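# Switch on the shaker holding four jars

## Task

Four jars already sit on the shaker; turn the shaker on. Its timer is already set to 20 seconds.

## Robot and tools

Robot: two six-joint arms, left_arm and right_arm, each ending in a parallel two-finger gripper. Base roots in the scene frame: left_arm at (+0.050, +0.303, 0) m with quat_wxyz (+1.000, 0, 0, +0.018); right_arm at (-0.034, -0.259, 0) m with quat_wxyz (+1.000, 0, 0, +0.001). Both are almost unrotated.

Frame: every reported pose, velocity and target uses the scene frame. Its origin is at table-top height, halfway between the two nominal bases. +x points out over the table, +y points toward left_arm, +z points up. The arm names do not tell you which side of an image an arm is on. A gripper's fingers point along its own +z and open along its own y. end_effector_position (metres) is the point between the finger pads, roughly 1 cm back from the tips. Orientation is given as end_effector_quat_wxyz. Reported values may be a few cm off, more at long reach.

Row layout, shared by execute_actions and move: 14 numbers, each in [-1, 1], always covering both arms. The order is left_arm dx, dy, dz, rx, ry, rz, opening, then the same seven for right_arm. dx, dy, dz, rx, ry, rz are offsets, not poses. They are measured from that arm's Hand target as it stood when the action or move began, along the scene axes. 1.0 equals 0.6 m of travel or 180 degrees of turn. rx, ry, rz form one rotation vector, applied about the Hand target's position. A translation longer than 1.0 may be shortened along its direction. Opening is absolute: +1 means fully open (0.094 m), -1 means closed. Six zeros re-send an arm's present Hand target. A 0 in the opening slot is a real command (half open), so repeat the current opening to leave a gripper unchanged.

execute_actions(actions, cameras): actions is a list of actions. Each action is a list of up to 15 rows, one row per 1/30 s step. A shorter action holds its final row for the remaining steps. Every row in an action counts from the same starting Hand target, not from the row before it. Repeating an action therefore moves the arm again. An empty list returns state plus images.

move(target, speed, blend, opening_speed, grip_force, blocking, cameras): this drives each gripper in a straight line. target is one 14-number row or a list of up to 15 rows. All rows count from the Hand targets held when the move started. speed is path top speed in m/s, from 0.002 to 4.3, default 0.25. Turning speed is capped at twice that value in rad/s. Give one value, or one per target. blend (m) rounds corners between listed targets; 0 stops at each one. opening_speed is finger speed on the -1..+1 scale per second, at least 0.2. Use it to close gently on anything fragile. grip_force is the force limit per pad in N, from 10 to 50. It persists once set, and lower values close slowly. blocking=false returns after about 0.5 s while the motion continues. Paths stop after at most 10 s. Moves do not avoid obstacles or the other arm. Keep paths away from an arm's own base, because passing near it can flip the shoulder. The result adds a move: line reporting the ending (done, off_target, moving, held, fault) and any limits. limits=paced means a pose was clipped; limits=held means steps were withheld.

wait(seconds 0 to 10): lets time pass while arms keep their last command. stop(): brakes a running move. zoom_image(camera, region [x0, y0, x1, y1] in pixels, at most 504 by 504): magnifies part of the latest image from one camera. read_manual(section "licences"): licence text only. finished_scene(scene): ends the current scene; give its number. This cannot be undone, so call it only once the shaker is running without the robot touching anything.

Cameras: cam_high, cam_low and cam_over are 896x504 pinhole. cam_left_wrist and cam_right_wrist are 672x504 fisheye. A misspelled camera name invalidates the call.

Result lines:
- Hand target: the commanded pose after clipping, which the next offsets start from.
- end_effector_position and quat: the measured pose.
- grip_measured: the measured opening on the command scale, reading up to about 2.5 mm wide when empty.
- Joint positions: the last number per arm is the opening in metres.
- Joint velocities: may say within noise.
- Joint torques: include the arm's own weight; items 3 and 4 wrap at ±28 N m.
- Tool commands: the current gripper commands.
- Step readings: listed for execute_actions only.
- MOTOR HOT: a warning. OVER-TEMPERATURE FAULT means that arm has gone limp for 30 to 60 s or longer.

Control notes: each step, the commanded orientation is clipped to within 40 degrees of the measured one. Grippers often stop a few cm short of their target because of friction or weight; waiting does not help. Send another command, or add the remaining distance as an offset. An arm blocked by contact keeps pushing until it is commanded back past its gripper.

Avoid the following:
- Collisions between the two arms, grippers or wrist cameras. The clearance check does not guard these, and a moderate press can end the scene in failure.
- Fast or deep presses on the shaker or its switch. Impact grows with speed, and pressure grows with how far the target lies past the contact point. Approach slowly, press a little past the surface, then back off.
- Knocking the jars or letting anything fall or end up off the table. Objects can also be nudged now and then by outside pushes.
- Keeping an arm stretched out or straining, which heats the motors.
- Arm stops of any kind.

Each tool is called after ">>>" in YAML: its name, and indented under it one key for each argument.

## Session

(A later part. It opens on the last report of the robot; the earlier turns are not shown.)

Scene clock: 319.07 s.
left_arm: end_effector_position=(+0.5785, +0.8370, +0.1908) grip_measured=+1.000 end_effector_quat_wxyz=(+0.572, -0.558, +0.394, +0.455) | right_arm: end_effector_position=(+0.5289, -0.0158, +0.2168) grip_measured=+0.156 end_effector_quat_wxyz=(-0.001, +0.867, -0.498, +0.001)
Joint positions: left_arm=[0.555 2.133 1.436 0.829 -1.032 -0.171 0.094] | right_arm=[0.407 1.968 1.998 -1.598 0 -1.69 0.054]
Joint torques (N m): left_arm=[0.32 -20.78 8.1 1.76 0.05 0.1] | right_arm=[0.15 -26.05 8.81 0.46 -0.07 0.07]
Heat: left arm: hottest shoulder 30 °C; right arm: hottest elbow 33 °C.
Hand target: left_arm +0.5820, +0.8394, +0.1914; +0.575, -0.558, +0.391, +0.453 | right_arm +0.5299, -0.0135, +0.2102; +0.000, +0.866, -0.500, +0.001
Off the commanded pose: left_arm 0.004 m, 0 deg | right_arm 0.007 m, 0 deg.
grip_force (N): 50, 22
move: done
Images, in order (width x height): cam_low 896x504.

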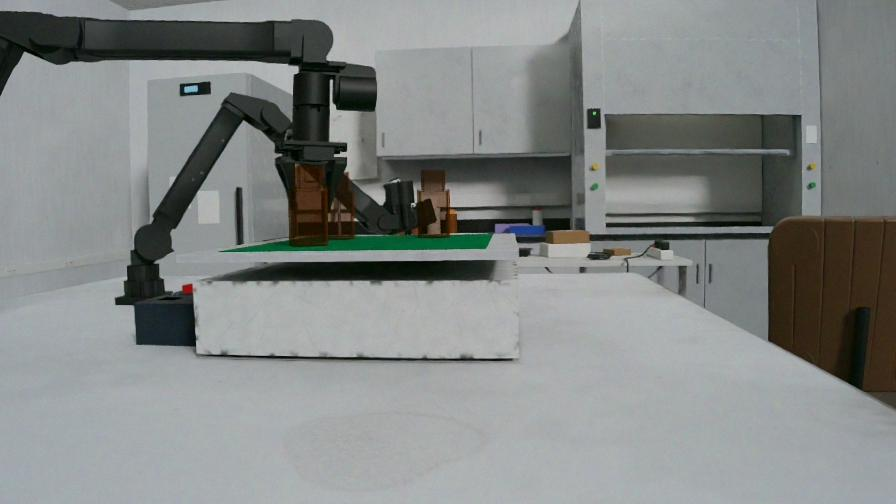

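>>> move:
  target: [0,0,0,0,0,0,1, -0.005,0,-0.021,0,0,0,-0.1]
  speed: 0.04
  cameras: ["cam_low","cam_right_wrist"]

>>> zoom_image:
  camera: "cam_low"
  region: [240, 140, 480, 270]

Scene clock: 342.87 s.
left_arm: end_effector_position=(+0.5785, +0.8370, +0.1908) grip_measured=+1.000 end_effector_quat_wxyz=(+0.572, -0.558, +0.394, +0.455) | right_arm: end_effector_position=(+0.5282, -0.0162, +0.2074) grip_measured=+0.156 end_effector_quat_wxyz=(-0.003, +0.867, -0.499, +0.002)
Joint positions: left_arm=[0.555 2.133 1.436 0.829 -1.032 -0.171 0.094] | right_arm=[0.407 1.962 1.963 -1.565 0.001 -1.688 0.054]
Joint torques (N m): left_arm=[0.32 -20.78 8.12 1.77 0.06 0.1] | right_arm=[-0.03 -26.11 7.9 0.49 -0.06 0.08]
Heat: left arm: hottest shoulder 30 °C; right arm: hottest elbow 32 °C.
Hand target: left_arm +0.5820, +0.8394, +0.1914; +0.575, -0.558, +0.391, +0.453 | right_arm +0.5270, -0.0135, +0.1976; +0.000, +0.866, -0.500, +0.001
Off the commanded pose: left_arm 0.004 m, 0 deg | right_arm 0.010 m, 0 deg.
grip_force (N): 50, 22
move: done
Images, in order (width x height): cam_low 896x504, cam_right_wrist 672x504.

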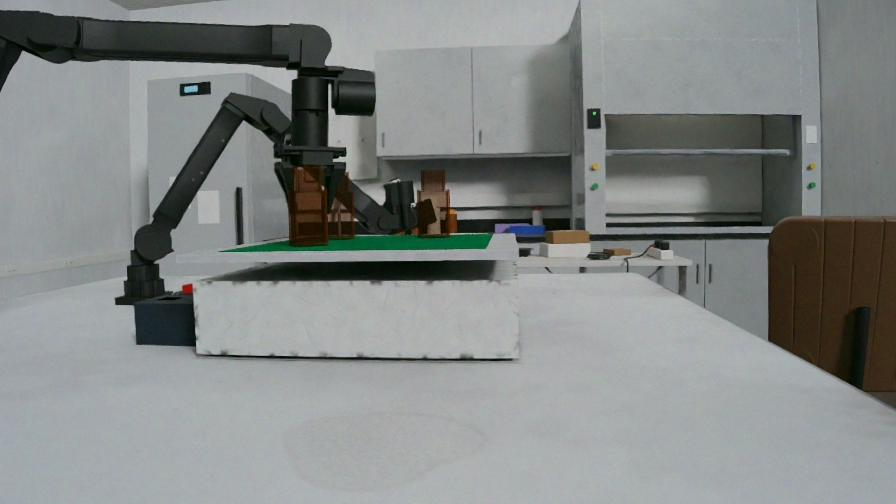

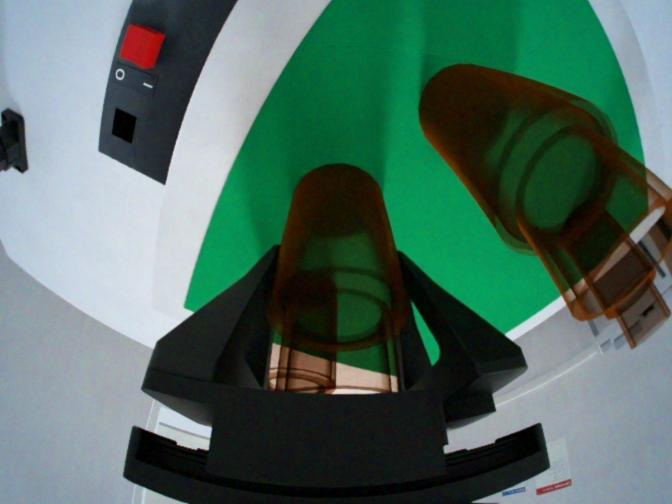

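Scaled by 2.100 from the camera's 896x504 image, which has a finer 1280x720 frame.

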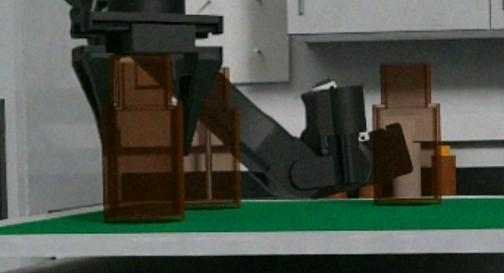

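>>> zoom_image:
  camera: "cam_right_wrist"
  region: [240, 130, 450, 300]

>>> zoom_image:
  camera: "cam_low"
  region: [270, 150, 370, 260]

Scaled by 2.400 from the camera's 672x504 image, which has a finer 960x720 frame.

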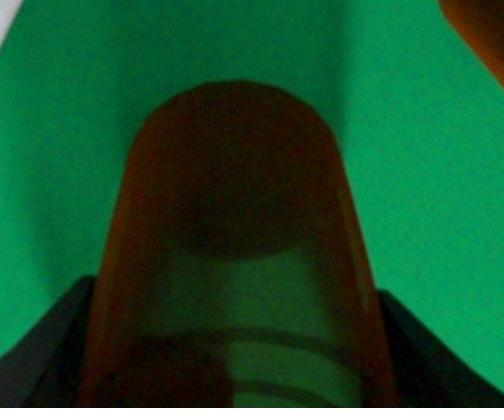

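Scaled by 4.582 from the camera's 896x504 image, which has a finer 1280x720 frame.

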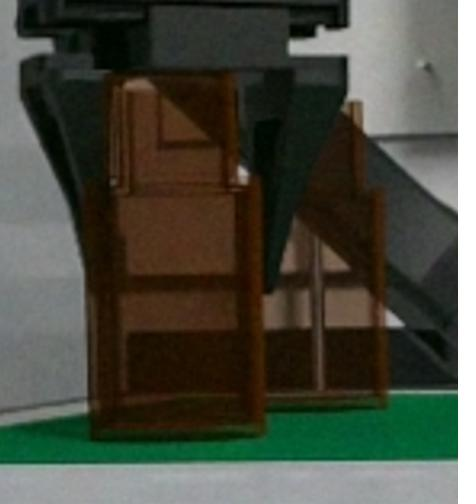

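>>> move:
  target: [0,0,0,0,0,0,1, 0,0,-0.01,0,0,0,-0.1]
  speed: 0.03

Scene clock: 352.70 s.
left_arm: end_effector_position=(+0.5785, +0.8370, +0.1908) grip_measured=+1.000 end_effector_quat_wxyz=(+0.572, -0.558, +0.394, +0.455) | right_arm: end_effector_position=(+0.5278, -0.0163, +0.2066) grip_measured=+0.156 end_effector_quat_wxyz=(-0.005, +0.867, -0.499, +0.005)
Joint positions: left_arm=[0.555 2.133 1.436 0.829 -1.032 -0.171 0.094] | right_arm=[0.407 1.955 1.951 -1.552 0.001 -1.688 0.054]
Joint torques (N m): left_arm=[0.26 -20.78 8.1 1.76 0.05 0.1] | right_arm=[0.03 -24.88 7.6 0.53 -0.06 0.08]
Heat: left arm: hottest shoulder 30 °C; right arm: hottest shoulder 32 °C.
Hand target: left_arm +0.5820, +0.8394, +0.1914; +0.575, -0.558, +0.391, +0.453 | right_arm +0.5270, -0.0135, +0.1914; +0.000, +0.866, -0.500, +0.001
Off the commanded pose: left_arm 0.004 m, 0 deg | right_arm 0.015 m, 1 deg.
grip_force (N): 50, 22
move: off_target (right_arm)

>>> move:
  target:
    - [0,0,0,0,0,0,1, 0,0,0.01,0,0,0,0.5]
    - [0,0,0,0,0,0,1, 0,0,0.16,0,0,0,0.5]
  speed: [0.05,0.15]
  grip_force: [50,50]
  opening_speed: 0.5
  cameras: ["cam_low","cam_right_wrist","cam_over"]

Scene clock: 369.17 s.
left_arm: end_effector_position=(+0.5785, +0.8370, +0.1908) grip_measured=+1.000 end_effector_quat_wxyz=(+0.572, -0.558, +0.394, +0.455) | right_arm: end_effector_position=(+0.5216, -0.0190, +0.2573) grip_measured=+0.498 end_effector_quat_wxyz=(-0.004, +0.867, -0.499, +0.004)
Joint positions: left_arm=[0.555 2.133 1.436 0.829 -1.032 -0.171 0.094] | right_arm=[0.407 1.946 2.07 -1.684 0.001 -1.688 0.07]
Joint torques (N m): left_arm=[0.32 -20.78 8.12 1.76 0.06 0.1] | right_arm=[-0.09 -27.4 14.16 -0.57 -0.08 0.05]
Heat: left arm: hottest shoulder 30 °C; right arm: hottest shoulder 32 °C.
Hand target: left_arm +0.5820, +0.8394, +0.1914; +0.575, -0.558, +0.391, +0.453 | right_arm +0.5270, -0.0135, +0.2875; +0.000, +0.866, -0.500, +0.001
Off the commanded pose: left_arm 0.004 m, 0 deg | right_arm 0.031 m, 1 deg.
joint sent to its limit (right arm) — joint 4 (wrist pitch), lower limit. The joint targets are off in orientation, not in position.
move: off_target (right_arm)
Images, in order (width x height): cam_low 896x504, cam_over 896x504, cam_right_wrist 672x504.

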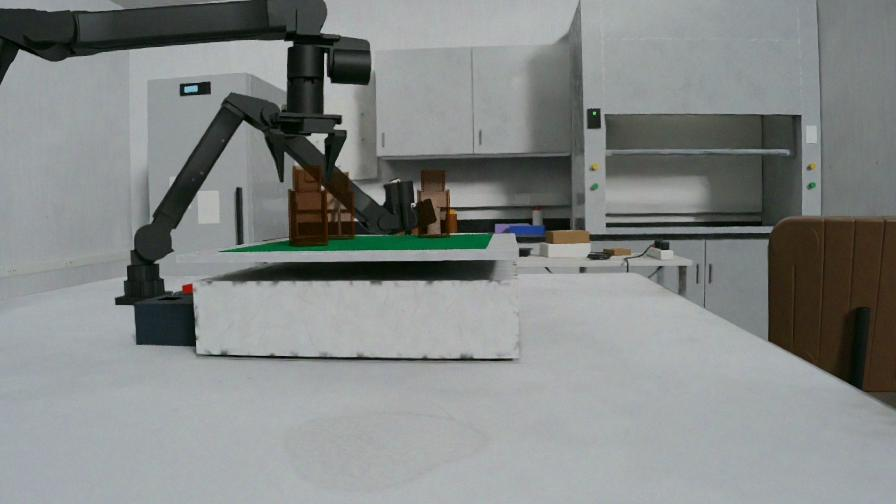

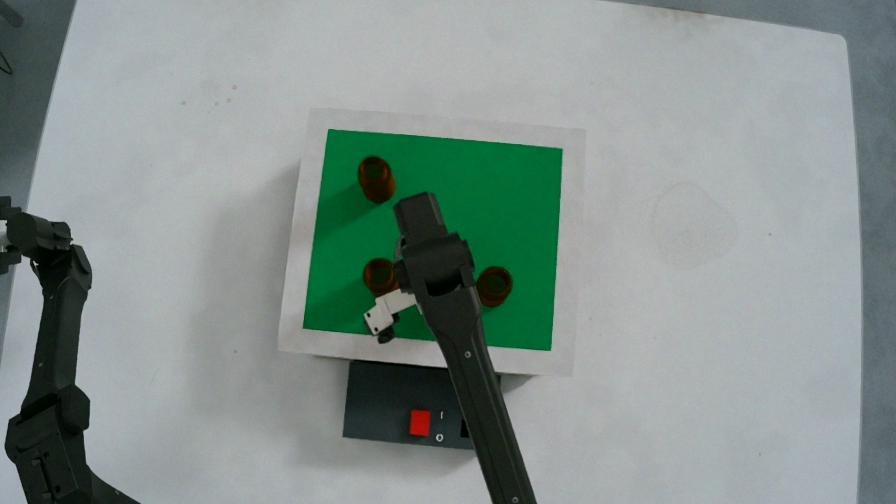

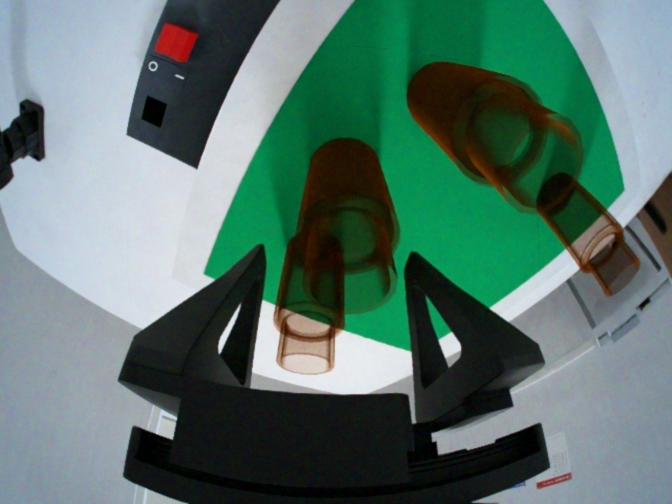

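>>> move:
  target:
    - [0,0,0,0,0,0,1, 0,0,0.1,0,0,0,0.5]
    - [0,0,0,0,0,0,1, -0.178,0,0.06,0,0,0,0.5]
    - [0,0,0,0,0,0,1, -0.325,0.0225,-0.154,0,0,0,-0.95]
  speed: [0.15,0.3,0.25]
  blend: [0,0.04,0]
  cameras: ["cam_low","cam_right_wrist","cam_over"]

>>> zoom_image:
  camera: "cam_right_wrist"
  region: [230, 100, 450, 300]

>>> zoom_image:
  camera: "cam_over"
  region: [280, 100, 600, 470]

Scene clock: 388.53 s.
left_arm: end_effector_position=(+0.5785, +0.8370, +0.1908) grip_measured=+1.000 end_effector_quat_wxyz=(+0.572, -0.558, +0.394, +0.455) | right_arm: end_effector_position=(+0.3358, -0.0036, +0.1938) grip_measured=-0.948 end_effector_quat_wxyz=(+0.006, +0.865, -0.502, -0.003)
Joint positions: left_arm=[0.555 2.133 1.436 0.829 -1.032 -0.171 0.094] | right_arm=[0.604 1.538 1.355 -1.401 0 -1.484 0.002]
Joint torques (N m): left_arm=[0.32 -20.78 8.12 1.76 0.05 0.1] | right_arm=[0.56 -19.43 8.38 0.29 -0.04 0.08]
Heat: left arm: hottest shoulder 30 °C; right arm: hottest elbow 33 °C.
Hand target: left_arm +0.5820, +0.8394, +0.1914; +0.575, -0.558, +0.391, +0.453 | right_arm +0.3319, +0.0001, +0.1950; +0.000, +0.866, -0.500, +0.001
Off the commanded pose: left_arm 0.004 m, 0 deg | right_arm 0.005 m, 1 deg.
move: done
Images, in order (width x height): cam_low 896x504, cam_over 896x504, cam_right_wrist 672x504.

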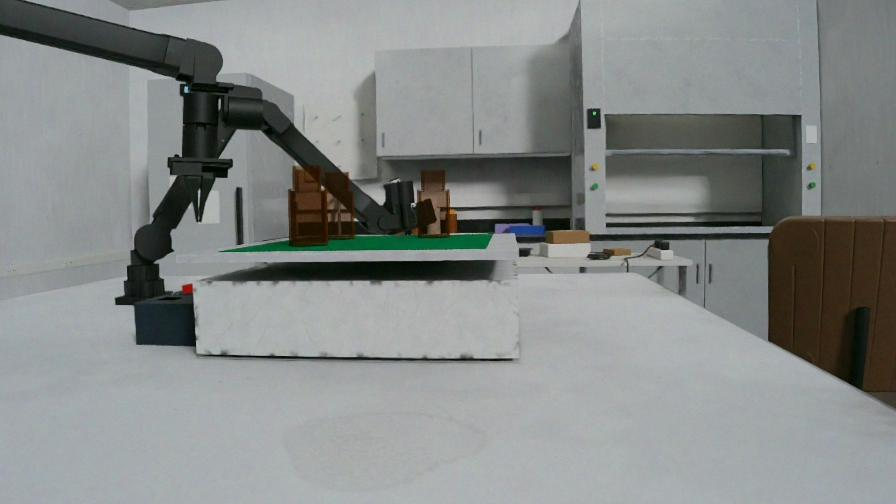

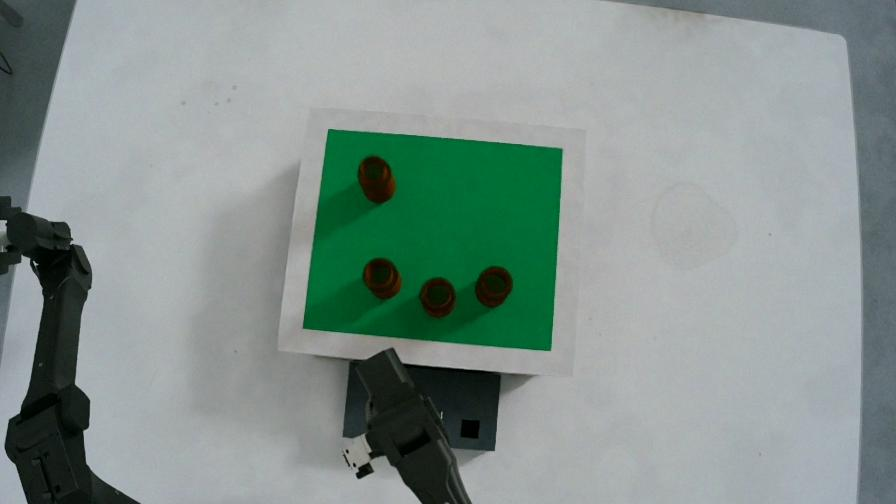

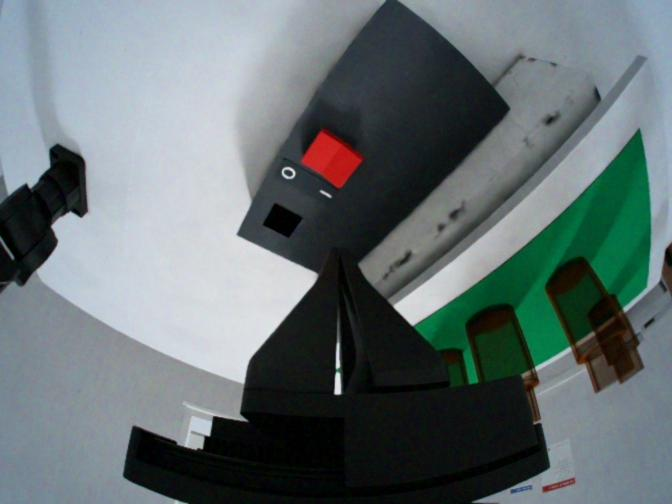

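Scaled by 2.291 from the camera's 672x504 image, which has a finer 960x720 frame.

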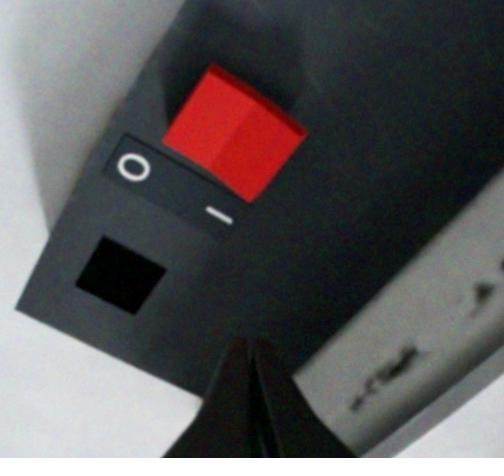

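Scaled by 1.362 from the camera's 896x504 image, which has a finer 1280x720 frame.

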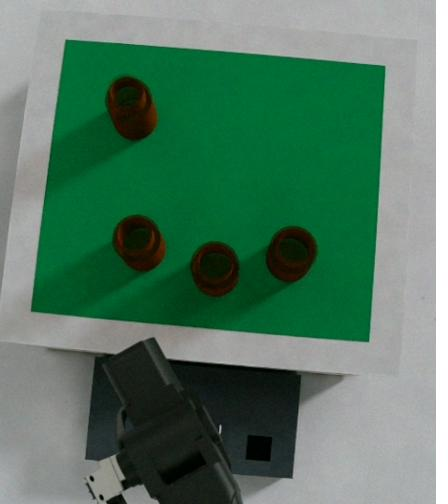

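>>> move:
  target: [0,0,0,0,0,0,1, 0.0085,0.0017,-0.137,0,0,0,-0.95]
  speed: 0.15
  cameras: ["cam_low","cam_right_wrist"]

>>> zoom_image:
  camera: "cam_right_wrist"
  region: [230, 100, 450, 300]

>>> zoom_image:
  camera: "cam_low"
  region: [110, 200, 310, 350]

Scene clock: 410.07 s.
left_arm: end_effector_position=(+0.5785, +0.8370, +0.1908) grip_measured=+1.000 end_effector_quat_wxyz=(+0.572, -0.558, +0.394, +0.455) | right_arm: end_effector_position=(+0.3381, -0.0019, +0.1203) grip_measured=-0.948 end_effector_quat_wxyz=(-0.003, +0.865, -0.502, +0.001)
Joint positions: left_arm=[0.555 2.133 1.436 0.829 -1.032 -0.171 0.094] | right_arm=[0.604 1.586 1.211 -1.19 0 -1.484 0.002]
Joint torques (N m): left_arm=[0.26 -20.78 8.12 1.77 0.05 0.1] | right_arm=[0.03 -17.44 8.24 0.28 -0.04 0.02]
Heat: left arm: hottest shoulder 30 °C; right arm: hottest shoulder 31 °C.
Hand target: left_arm +0.5820, +0.8394, +0.1914; +0.575, -0.558, +0.391, +0.453 | right_arm +0.3371, +0.0011, +0.1130; +0.000, +0.866, -0.500, +0.001
Off the commanded pose: left_arm 0.004 m, 0 deg | right_arm 0.008 m, 0 deg.
move: done
Images, in order (width x height): cam_low 896x504, cam_right_wrist 672x504.

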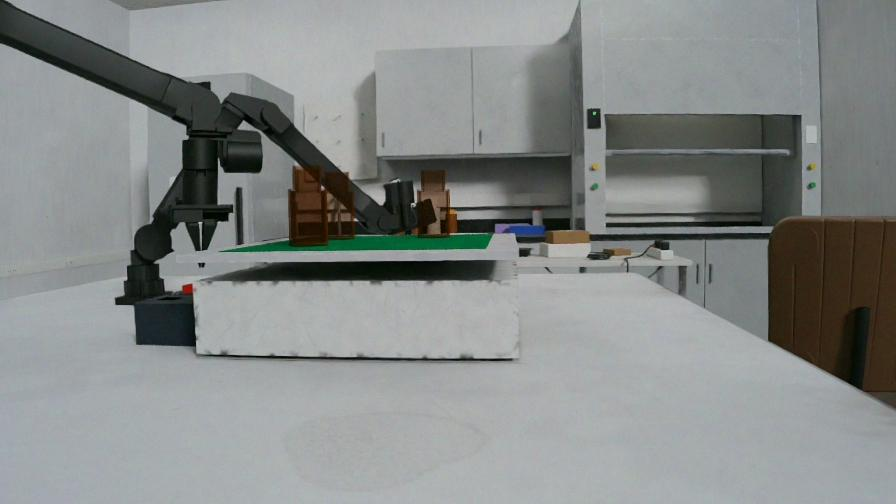

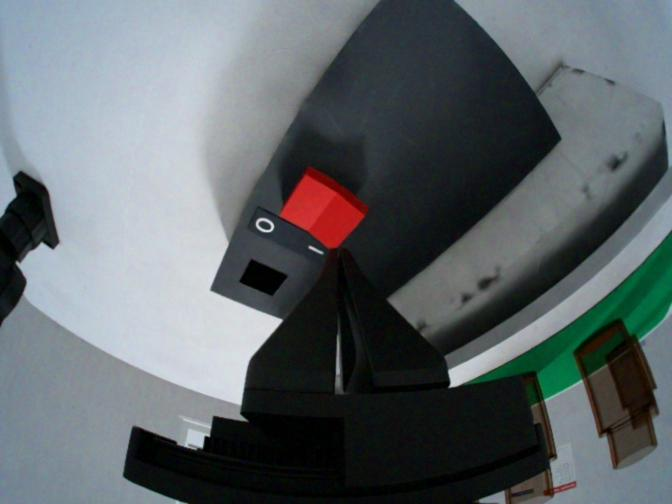

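Scaled by 2.291 from the camera's 672x504 image, which has a finer 960x720 frame.

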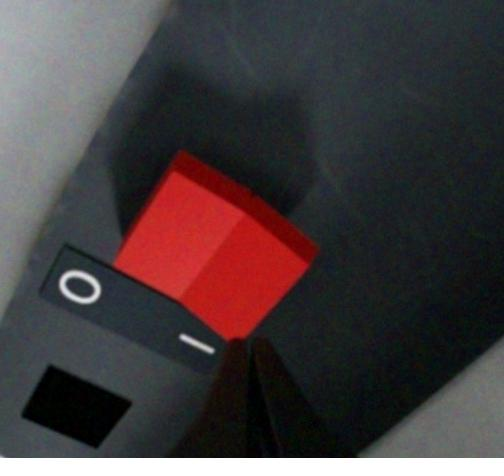

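Scaled by 2.520 from the camera's 896x504 image, which has a finer 1280x720 frame.

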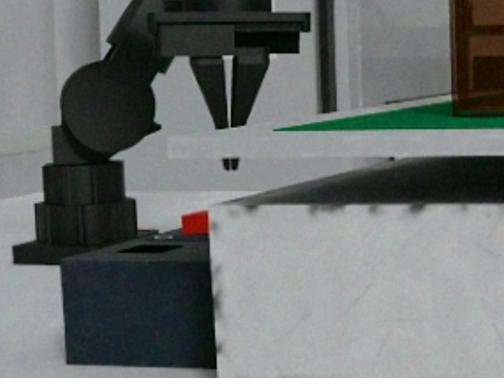

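>>> move:
  target: [0,0,0,0,0,0,1, 0.005,0.001,-0.0633,0,0,0,-0.95]
  speed: 0.06
  cameras: ["cam_low","cam_right_wrist"]

>>> zoom_image:
  camera: "cam_right_wrist"
  region: [230, 100, 450, 300]

>>> zoom_image:
  camera: "cam_low"
  region: [110, 200, 310, 350]

Scene clock: 424.83 s.
left_arm: end_effector_position=(+0.5785, +0.8370, +0.1908) grip_measured=+1.000 end_effector_quat_wxyz=(+0.572, -0.558, +0.394, +0.455) | right_arm: end_effector_position=(+0.3440, +0.0017, +0.0952) grip_measured=-0.948 end_effector_quat_wxyz=(-0.015, +0.865, -0.502, +0.008)
Joint positions: left_arm=[0.555 2.133 1.436 0.829 -1.032 -0.171 0.094] | right_arm=[0.604 1.613 1.172 -1.096 0.002 -1.484 0.002]
Joint torques (N m): left_arm=[0.26 -20.78 8.12 1.77 0.06 0.1] | right_arm=[0.38 -16.03 7.27 0.36 -0.12 0.01]
Heat: left arm: hottest shoulder 30 °C; right arm: hottest shoulder 31 °C.
Hand target: left_arm +0.5820, +0.8394, +0.1914; +0.575, -0.558, +0.391, +0.453 | right_arm +0.3401, +0.0017, +0.0749; +0.000, +0.866, -0.500, +0.001
Off the commanded pose: left_arm 0.004 m, 0 deg | right_arm 0.021 m, 2 deg.
move: off_target (right_arm)
Images, in order (width x height): cam_low 896x504, cam_right_wrist 672x504.

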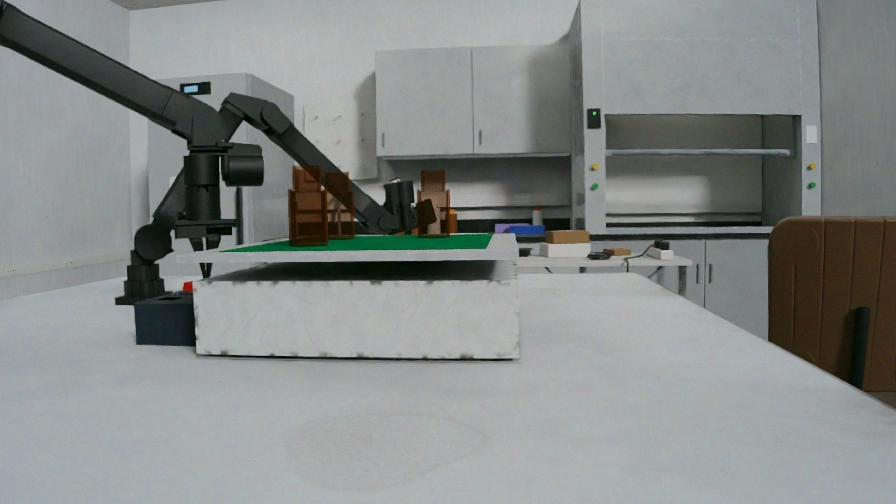

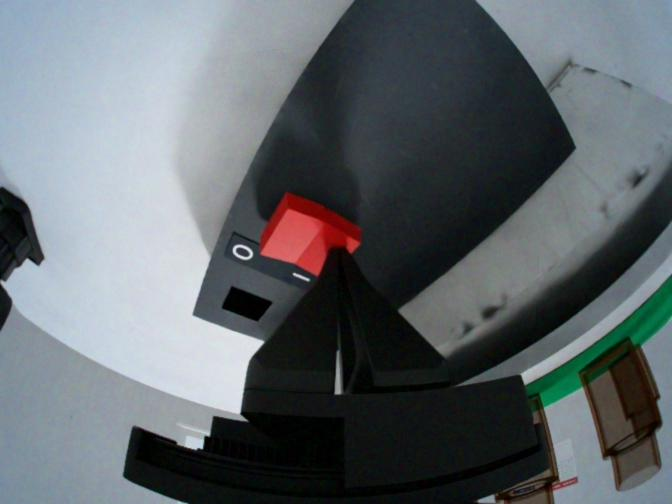

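Scaled by 2.291 from the camera's 672x504 image, which has a finer 960x720 frame.

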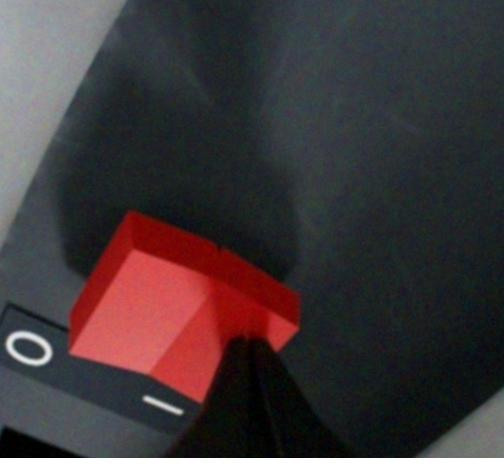

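Scaled by 2.520 from the camera's 896x504 image, which has a finer 1280x720 frame.

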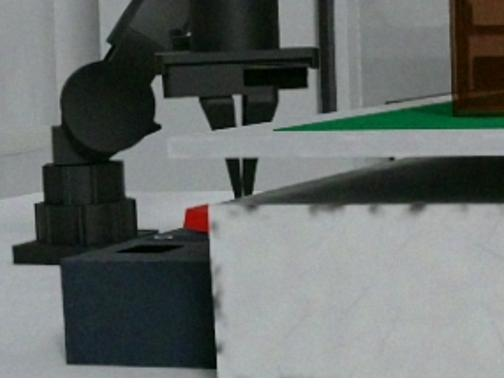

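>>> move:
  target: [0,0,0,0,0,0,1, 0,0,0.2,0,0,0,-0.95]
  speed: 0.2
  cameras: ["cam_low","cam_right_wrist","cam_over"]

>>> zoom_image:
  camera: "cam_right_wrist"
  region: [230, 100, 450, 300]

>>> zoom_image:
  camera: "cam_low"
  region: [110, 150, 530, 370]

Scene clock: 431.60 s.
left_arm: end_effector_position=(+0.5785, +0.8370, +0.1908) grip_measured=+1.000 end_effector_quat_wxyz=(+0.572, -0.558, +0.394, +0.455) | right_arm: end_effector_position=(+0.3299, -0.0080, +0.1806) grip_measured=-0.948 end_effector_quat_wxyz=(+0.012, +0.865, -0.502, -0.005)
Joint positions: left_arm=[0.555 2.133 1.436 0.829 -1.032 -0.171 0.094] | right_arm=[0.604 1.534 1.316 -1.378 0.002 -1.484 0.002]
Joint torques (N m): left_arm=[0.32 -20.78 8.12 1.76 0.06 0.1] | right_arm=[0.15 -17.03 13.22 -0.57 -0.09 -0.02]
Heat: left arm: hottest shoulder 30 °C; right arm: hottest shoulder 31 °C.
Hand target: left_arm +0.5820, +0.8394, +0.1914; +0.575, -0.558, +0.391, +0.453 | right_arm +0.3401, +0.0016, +0.1949; +0.000, +0.866, -0.500, +0.001
Off the commanded pose: left_arm 0.004 m, 0 deg | right_arm 0.020 m, 2 deg.
move: off_target (right_arm)
Images, in order (width x height): cam_low 896x504, cam_over 896x504, cam_right_wrist 672x504.

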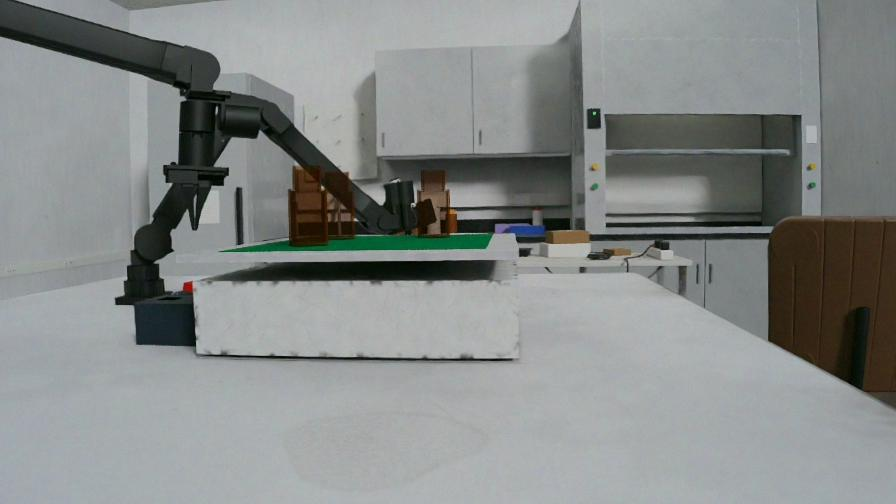

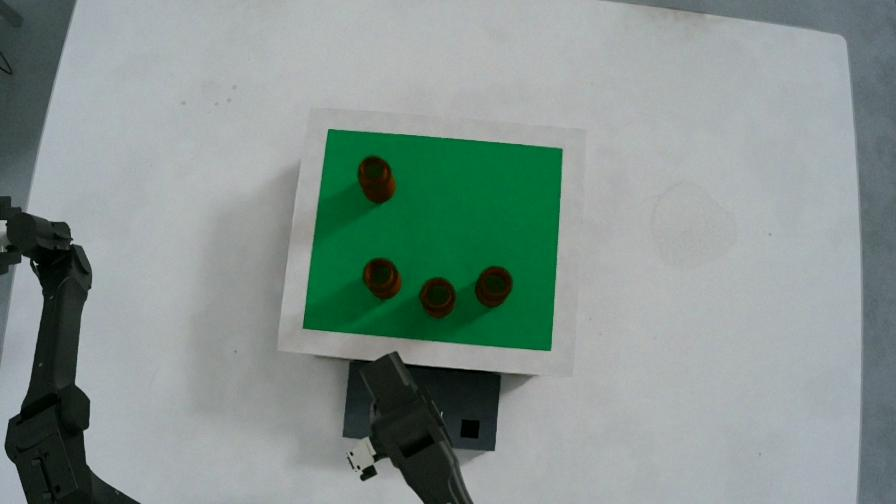

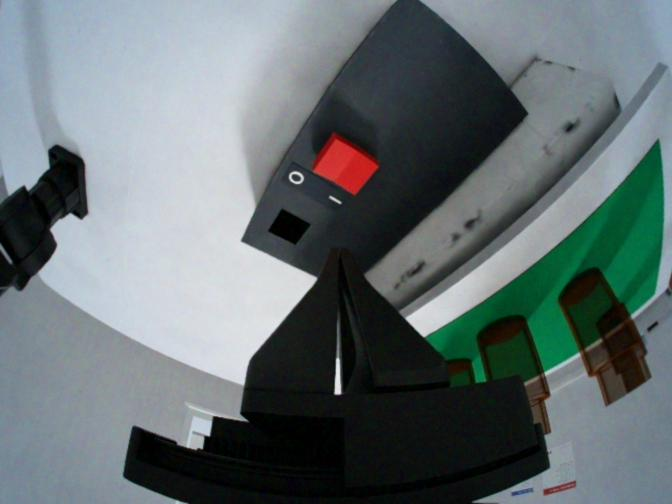

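Scaled by 2.291 from the camera's 672x504 image, which has a finer 960x720 frame.

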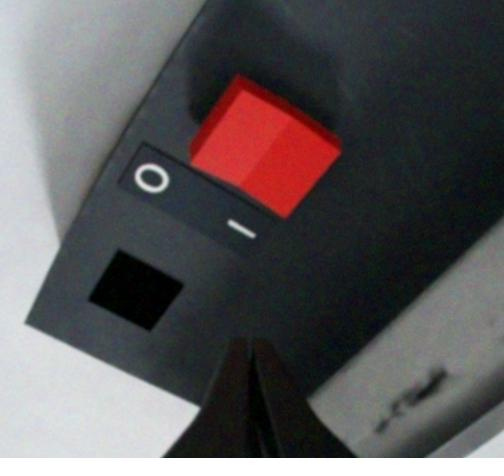

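Scaled by 1.200 from the camera's 896x504 image, which has a finer 1280x720 frame.

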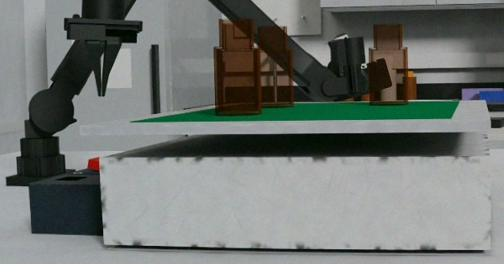

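>>> wait:
  seconds: 0.3
  cameras: ["cam_low","cam_over"]

>>> zoom_image:
  camera: "cam_low"
  region: [110, 200, 310, 350]

>>> wait:
  seconds: 0.4
  cameras: ["cam_low","cam_over"]

>>> zoom_image:
  camera: "cam_low"
  region: [110, 200, 310, 350]

Scene clock: 436.07 s.
left_arm: end_effector_position=(+0.5785, +0.8370, +0.1908) grip_measured=+1.000 end_effector_quat_wxyz=(+0.572, -0.558, +0.394, +0.455) | right_arm: end_effector_position=(+0.3299, -0.0080, +0.1806) grip_measured=-0.948 end_effector_quat_wxyz=(+0.012, +0.865, -0.502, -0.005)
Joint positions: left_arm=[0.555 2.133 1.436 0.829 -1.032 -0.171 0.094] | right_arm=[0.604 1.534 1.316 -1.378 0.002 -1.484 0.002]
Joint torques (N m): left_arm=[0.26 -20.84 8.12 1.76 0.06 0.1] | right_arm=[0.15 -16.73 13.29 -0.66 -0.13 0]
Heat: left arm: hottest shoulder 30 °C; right arm: hottest shoulder 31 °C.
Hand target: left_arm +0.5820, +0.8394, +0.1914; +0.575, -0.558, +0.391, +0.453 | right_arm +0.3401, +0.0017, +0.1949; +0.000, +0.866, -0.500, +0.001
Tool commands: left_gripper/opening=+1.0 right_gripper/opening=-0.95
Off the commanded pose: left_arm 0.004 m, 0 deg | right_arm 0.020 m, 2 deg.
wait: 0.30 s; at rest from the start
Images, in order (width x height): cam_low 896x504, cam_over 896x504.

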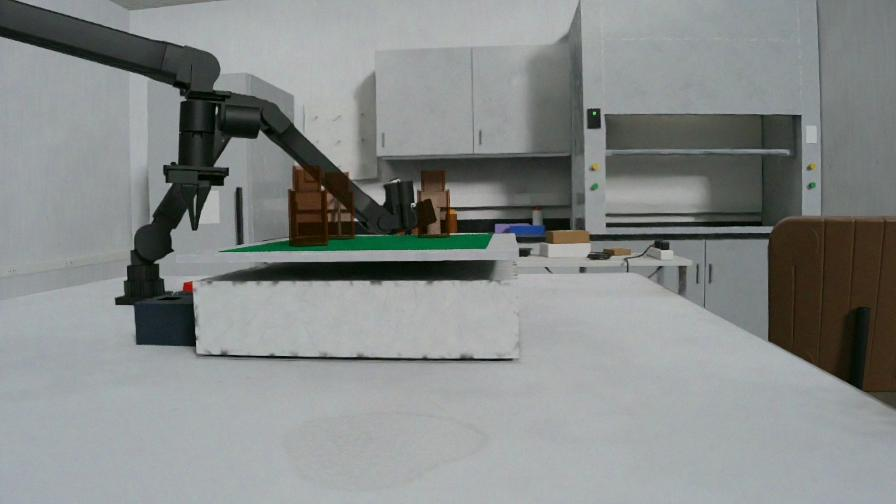

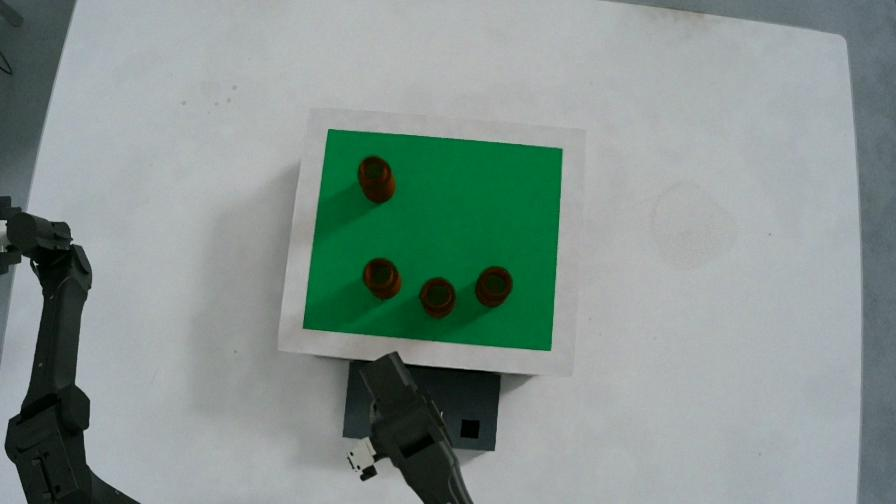

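Scaled by 2.520 from the camera's 896x504 image, which has a finer 1280x720 frame.

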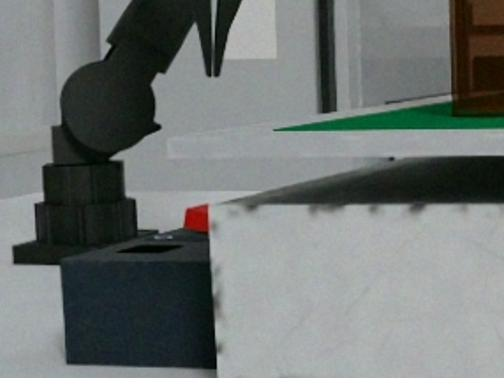

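Scene clock: 436.47 s.
left_arm: end_effector_position=(+0.5785, +0.8370, +0.1908) grip_measured=+1.000 end_effector_quat_wxyz=(+0.572, -0.558, +0.394, +0.455) | right_arm: end_effector_position=(+0.3299, -0.0080, +0.1806) grip_measured=-0.948 end_effector_quat_wxyz=(+0.012, +0.865, -0.502, -0.005)
Joint positions: left_arm=[0.555 2.133 1.436 0.829 -1.032 -0.171 0.094] | right_arm=[0.604 1.534 1.316 -1.378 0.002 -1.484 0.002]
Joint torques (N m): left_arm=[0.26 -20.78 8.1 1.76 0.06 0.1] | right_arm=[0.62 -17.26 13.22 -0.57 -0.12 -0.01]
Heat: left arm: hottest shoulder 30 °C; right arm: hottest shoulder 31 °C.
Hand target: left_arm +0.5820, +0.8394, +0.1914; +0.575, -0.558, +0.391, +0.453 | right_arm +0.3401, +0.0017, +0.1949; +0.000, +0.866, -0.500, +0.001
Tool commands: left_gripper/opening=+1.0 right_gripper/opening=-0.95
Off the commanded pose: left_arm 0.004 m, 0 deg | right_arm 0.020 m, 2 deg.
wait: 0.40 s; at rest by 0.17 s
Images, in order (width x height): cam_low 896x504, cam_over 896x504.

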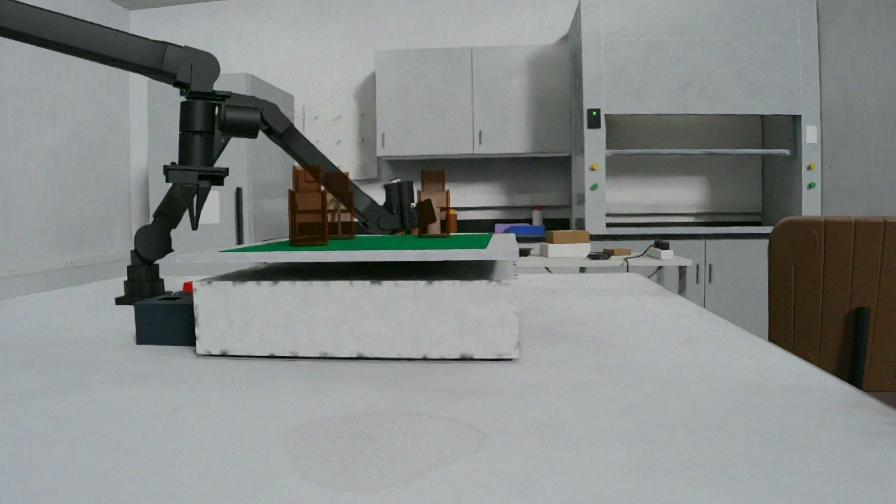

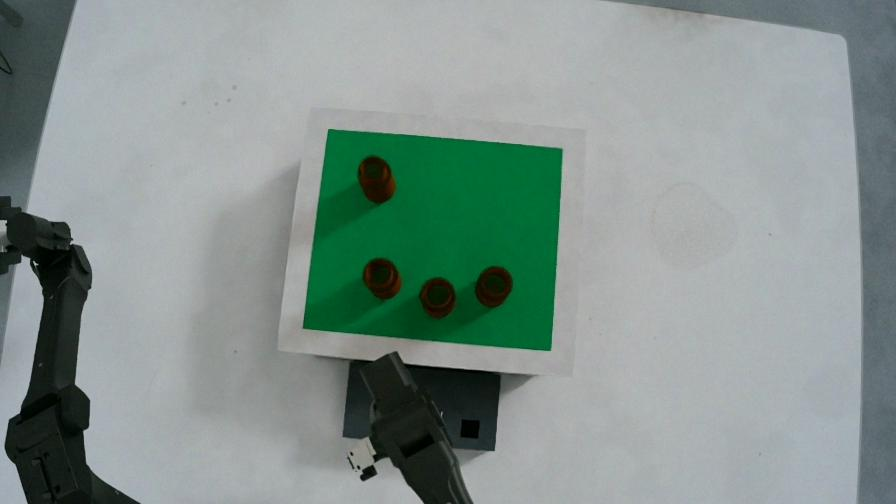

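Scaled by 2.520 from the camera's 896x504 image, which has a finer 1280x720 frame.

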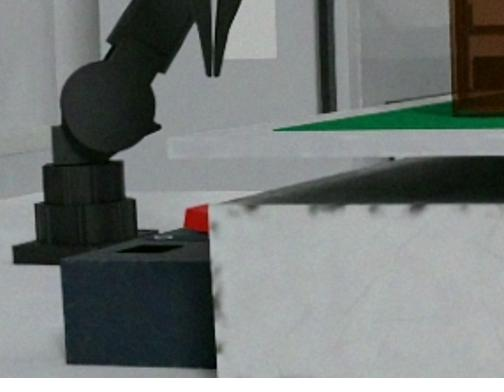

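>>> zoom_image:
  camera: "cam_over"
  region: [260, 300, 360, 400]

>>> wait:
  seconds: 0.17
  cameras: ["cam_over","cam_low"]

>>> zoom_image:
  camera: "cam_over"
  region: [260, 300, 360, 400]

>>> zoom_image:
  camera: "cam_low"
  region: [150, 270, 220, 320]

Scaled by 5.040 from the camera's 896x504 image, which has a finer 1280x720 frame.

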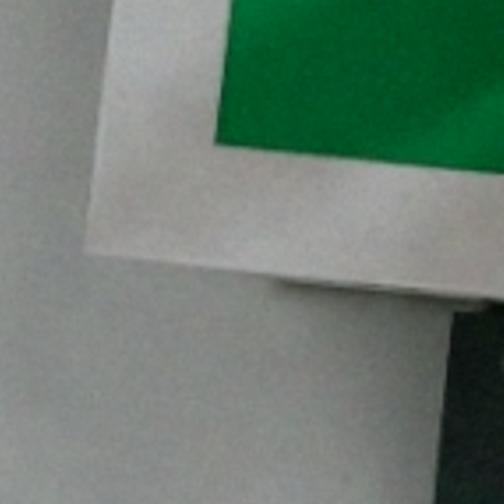

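Scene clock: 443.83 s.
left_arm: end_effector_position=(+0.5785, +0.8370, +0.1908) grip_measured=+1.000 end_effector_quat_wxyz=(+0.572, -0.558, +0.394, +0.455) | right_arm: end_effector_position=(+0.3299, -0.0080, +0.1806) grip_measured=-0.948 end_effector_quat_wxyz=(+0.012, +0.865, -0.502, -0.005)
Joint positions: left_arm=[0.555 2.133 1.436 0.829 -1.032 -0.171 0.094] | right_arm=[0.604 1.534 1.316 -1.378 0.002 -1.484 0.002]
Joint torques (N m): left_arm=[0.26 -20.84 8.12 1.76 0.05 0.1] | right_arm=[0.03 -17.26 13.27 -0.61 -0.11 0.01]
Heat: left arm: hottest shoulder 30 °C; right arm: hottest elbow 32 °C.
Hand target: left_arm +0.5820, +0.8394, +0.1914; +0.575, -0.558, +0.391, +0.453 | right_arm +0.3401, +0.0017, +0.1949; +0.000, +0.866, -0.500, +0.001
Tool commands: left_gripper/opening=+1.0 right_gripper/opening=-0.95
Off the commanded pose: left_arm 0.004 m, 0 deg | right_arm 0.020 m, 2 deg.
wait: 0.20 s; at rest from the start
Images, in order (width x height): cam_low 896x504, cam_over 896x504.

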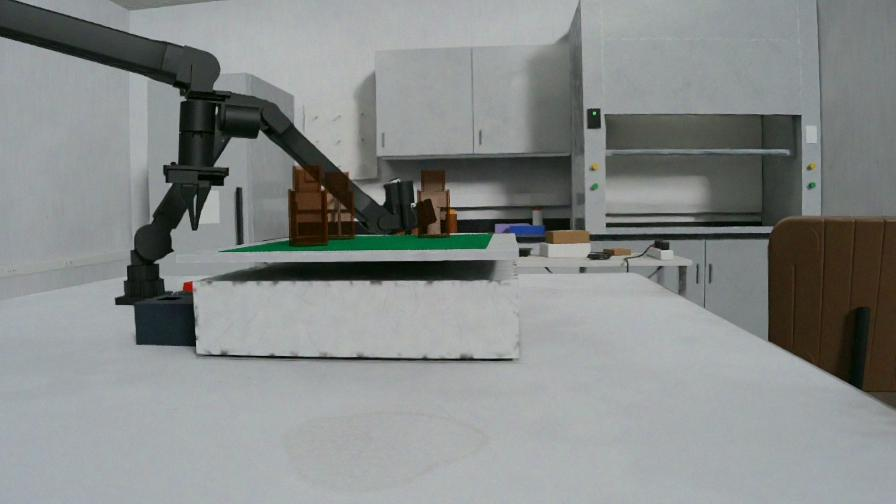

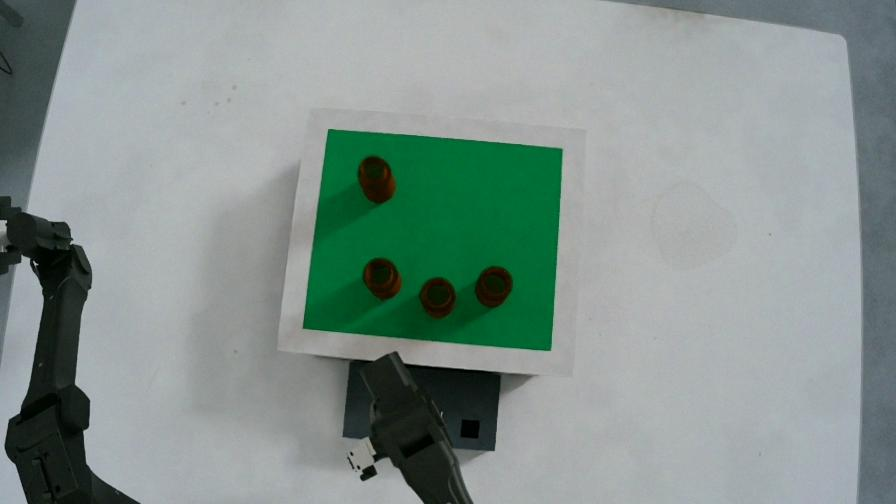

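Scaled by 5.040 from the camera's 896x504 image, which has a finer 1280x720 frame.

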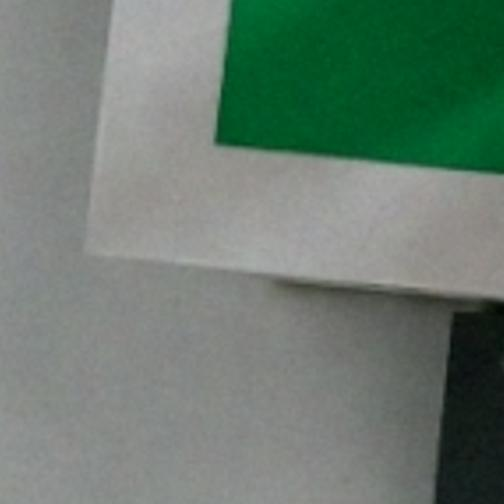

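Scaled by 7.200 from the camera's 896x504 image, which has a finer 1280x720 frame.

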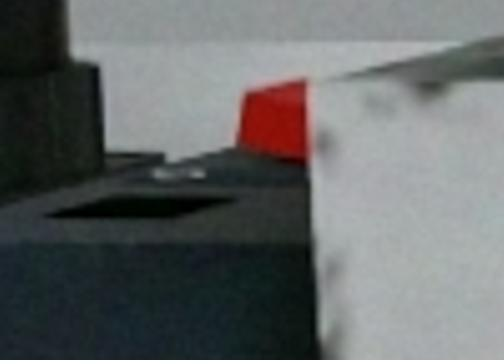

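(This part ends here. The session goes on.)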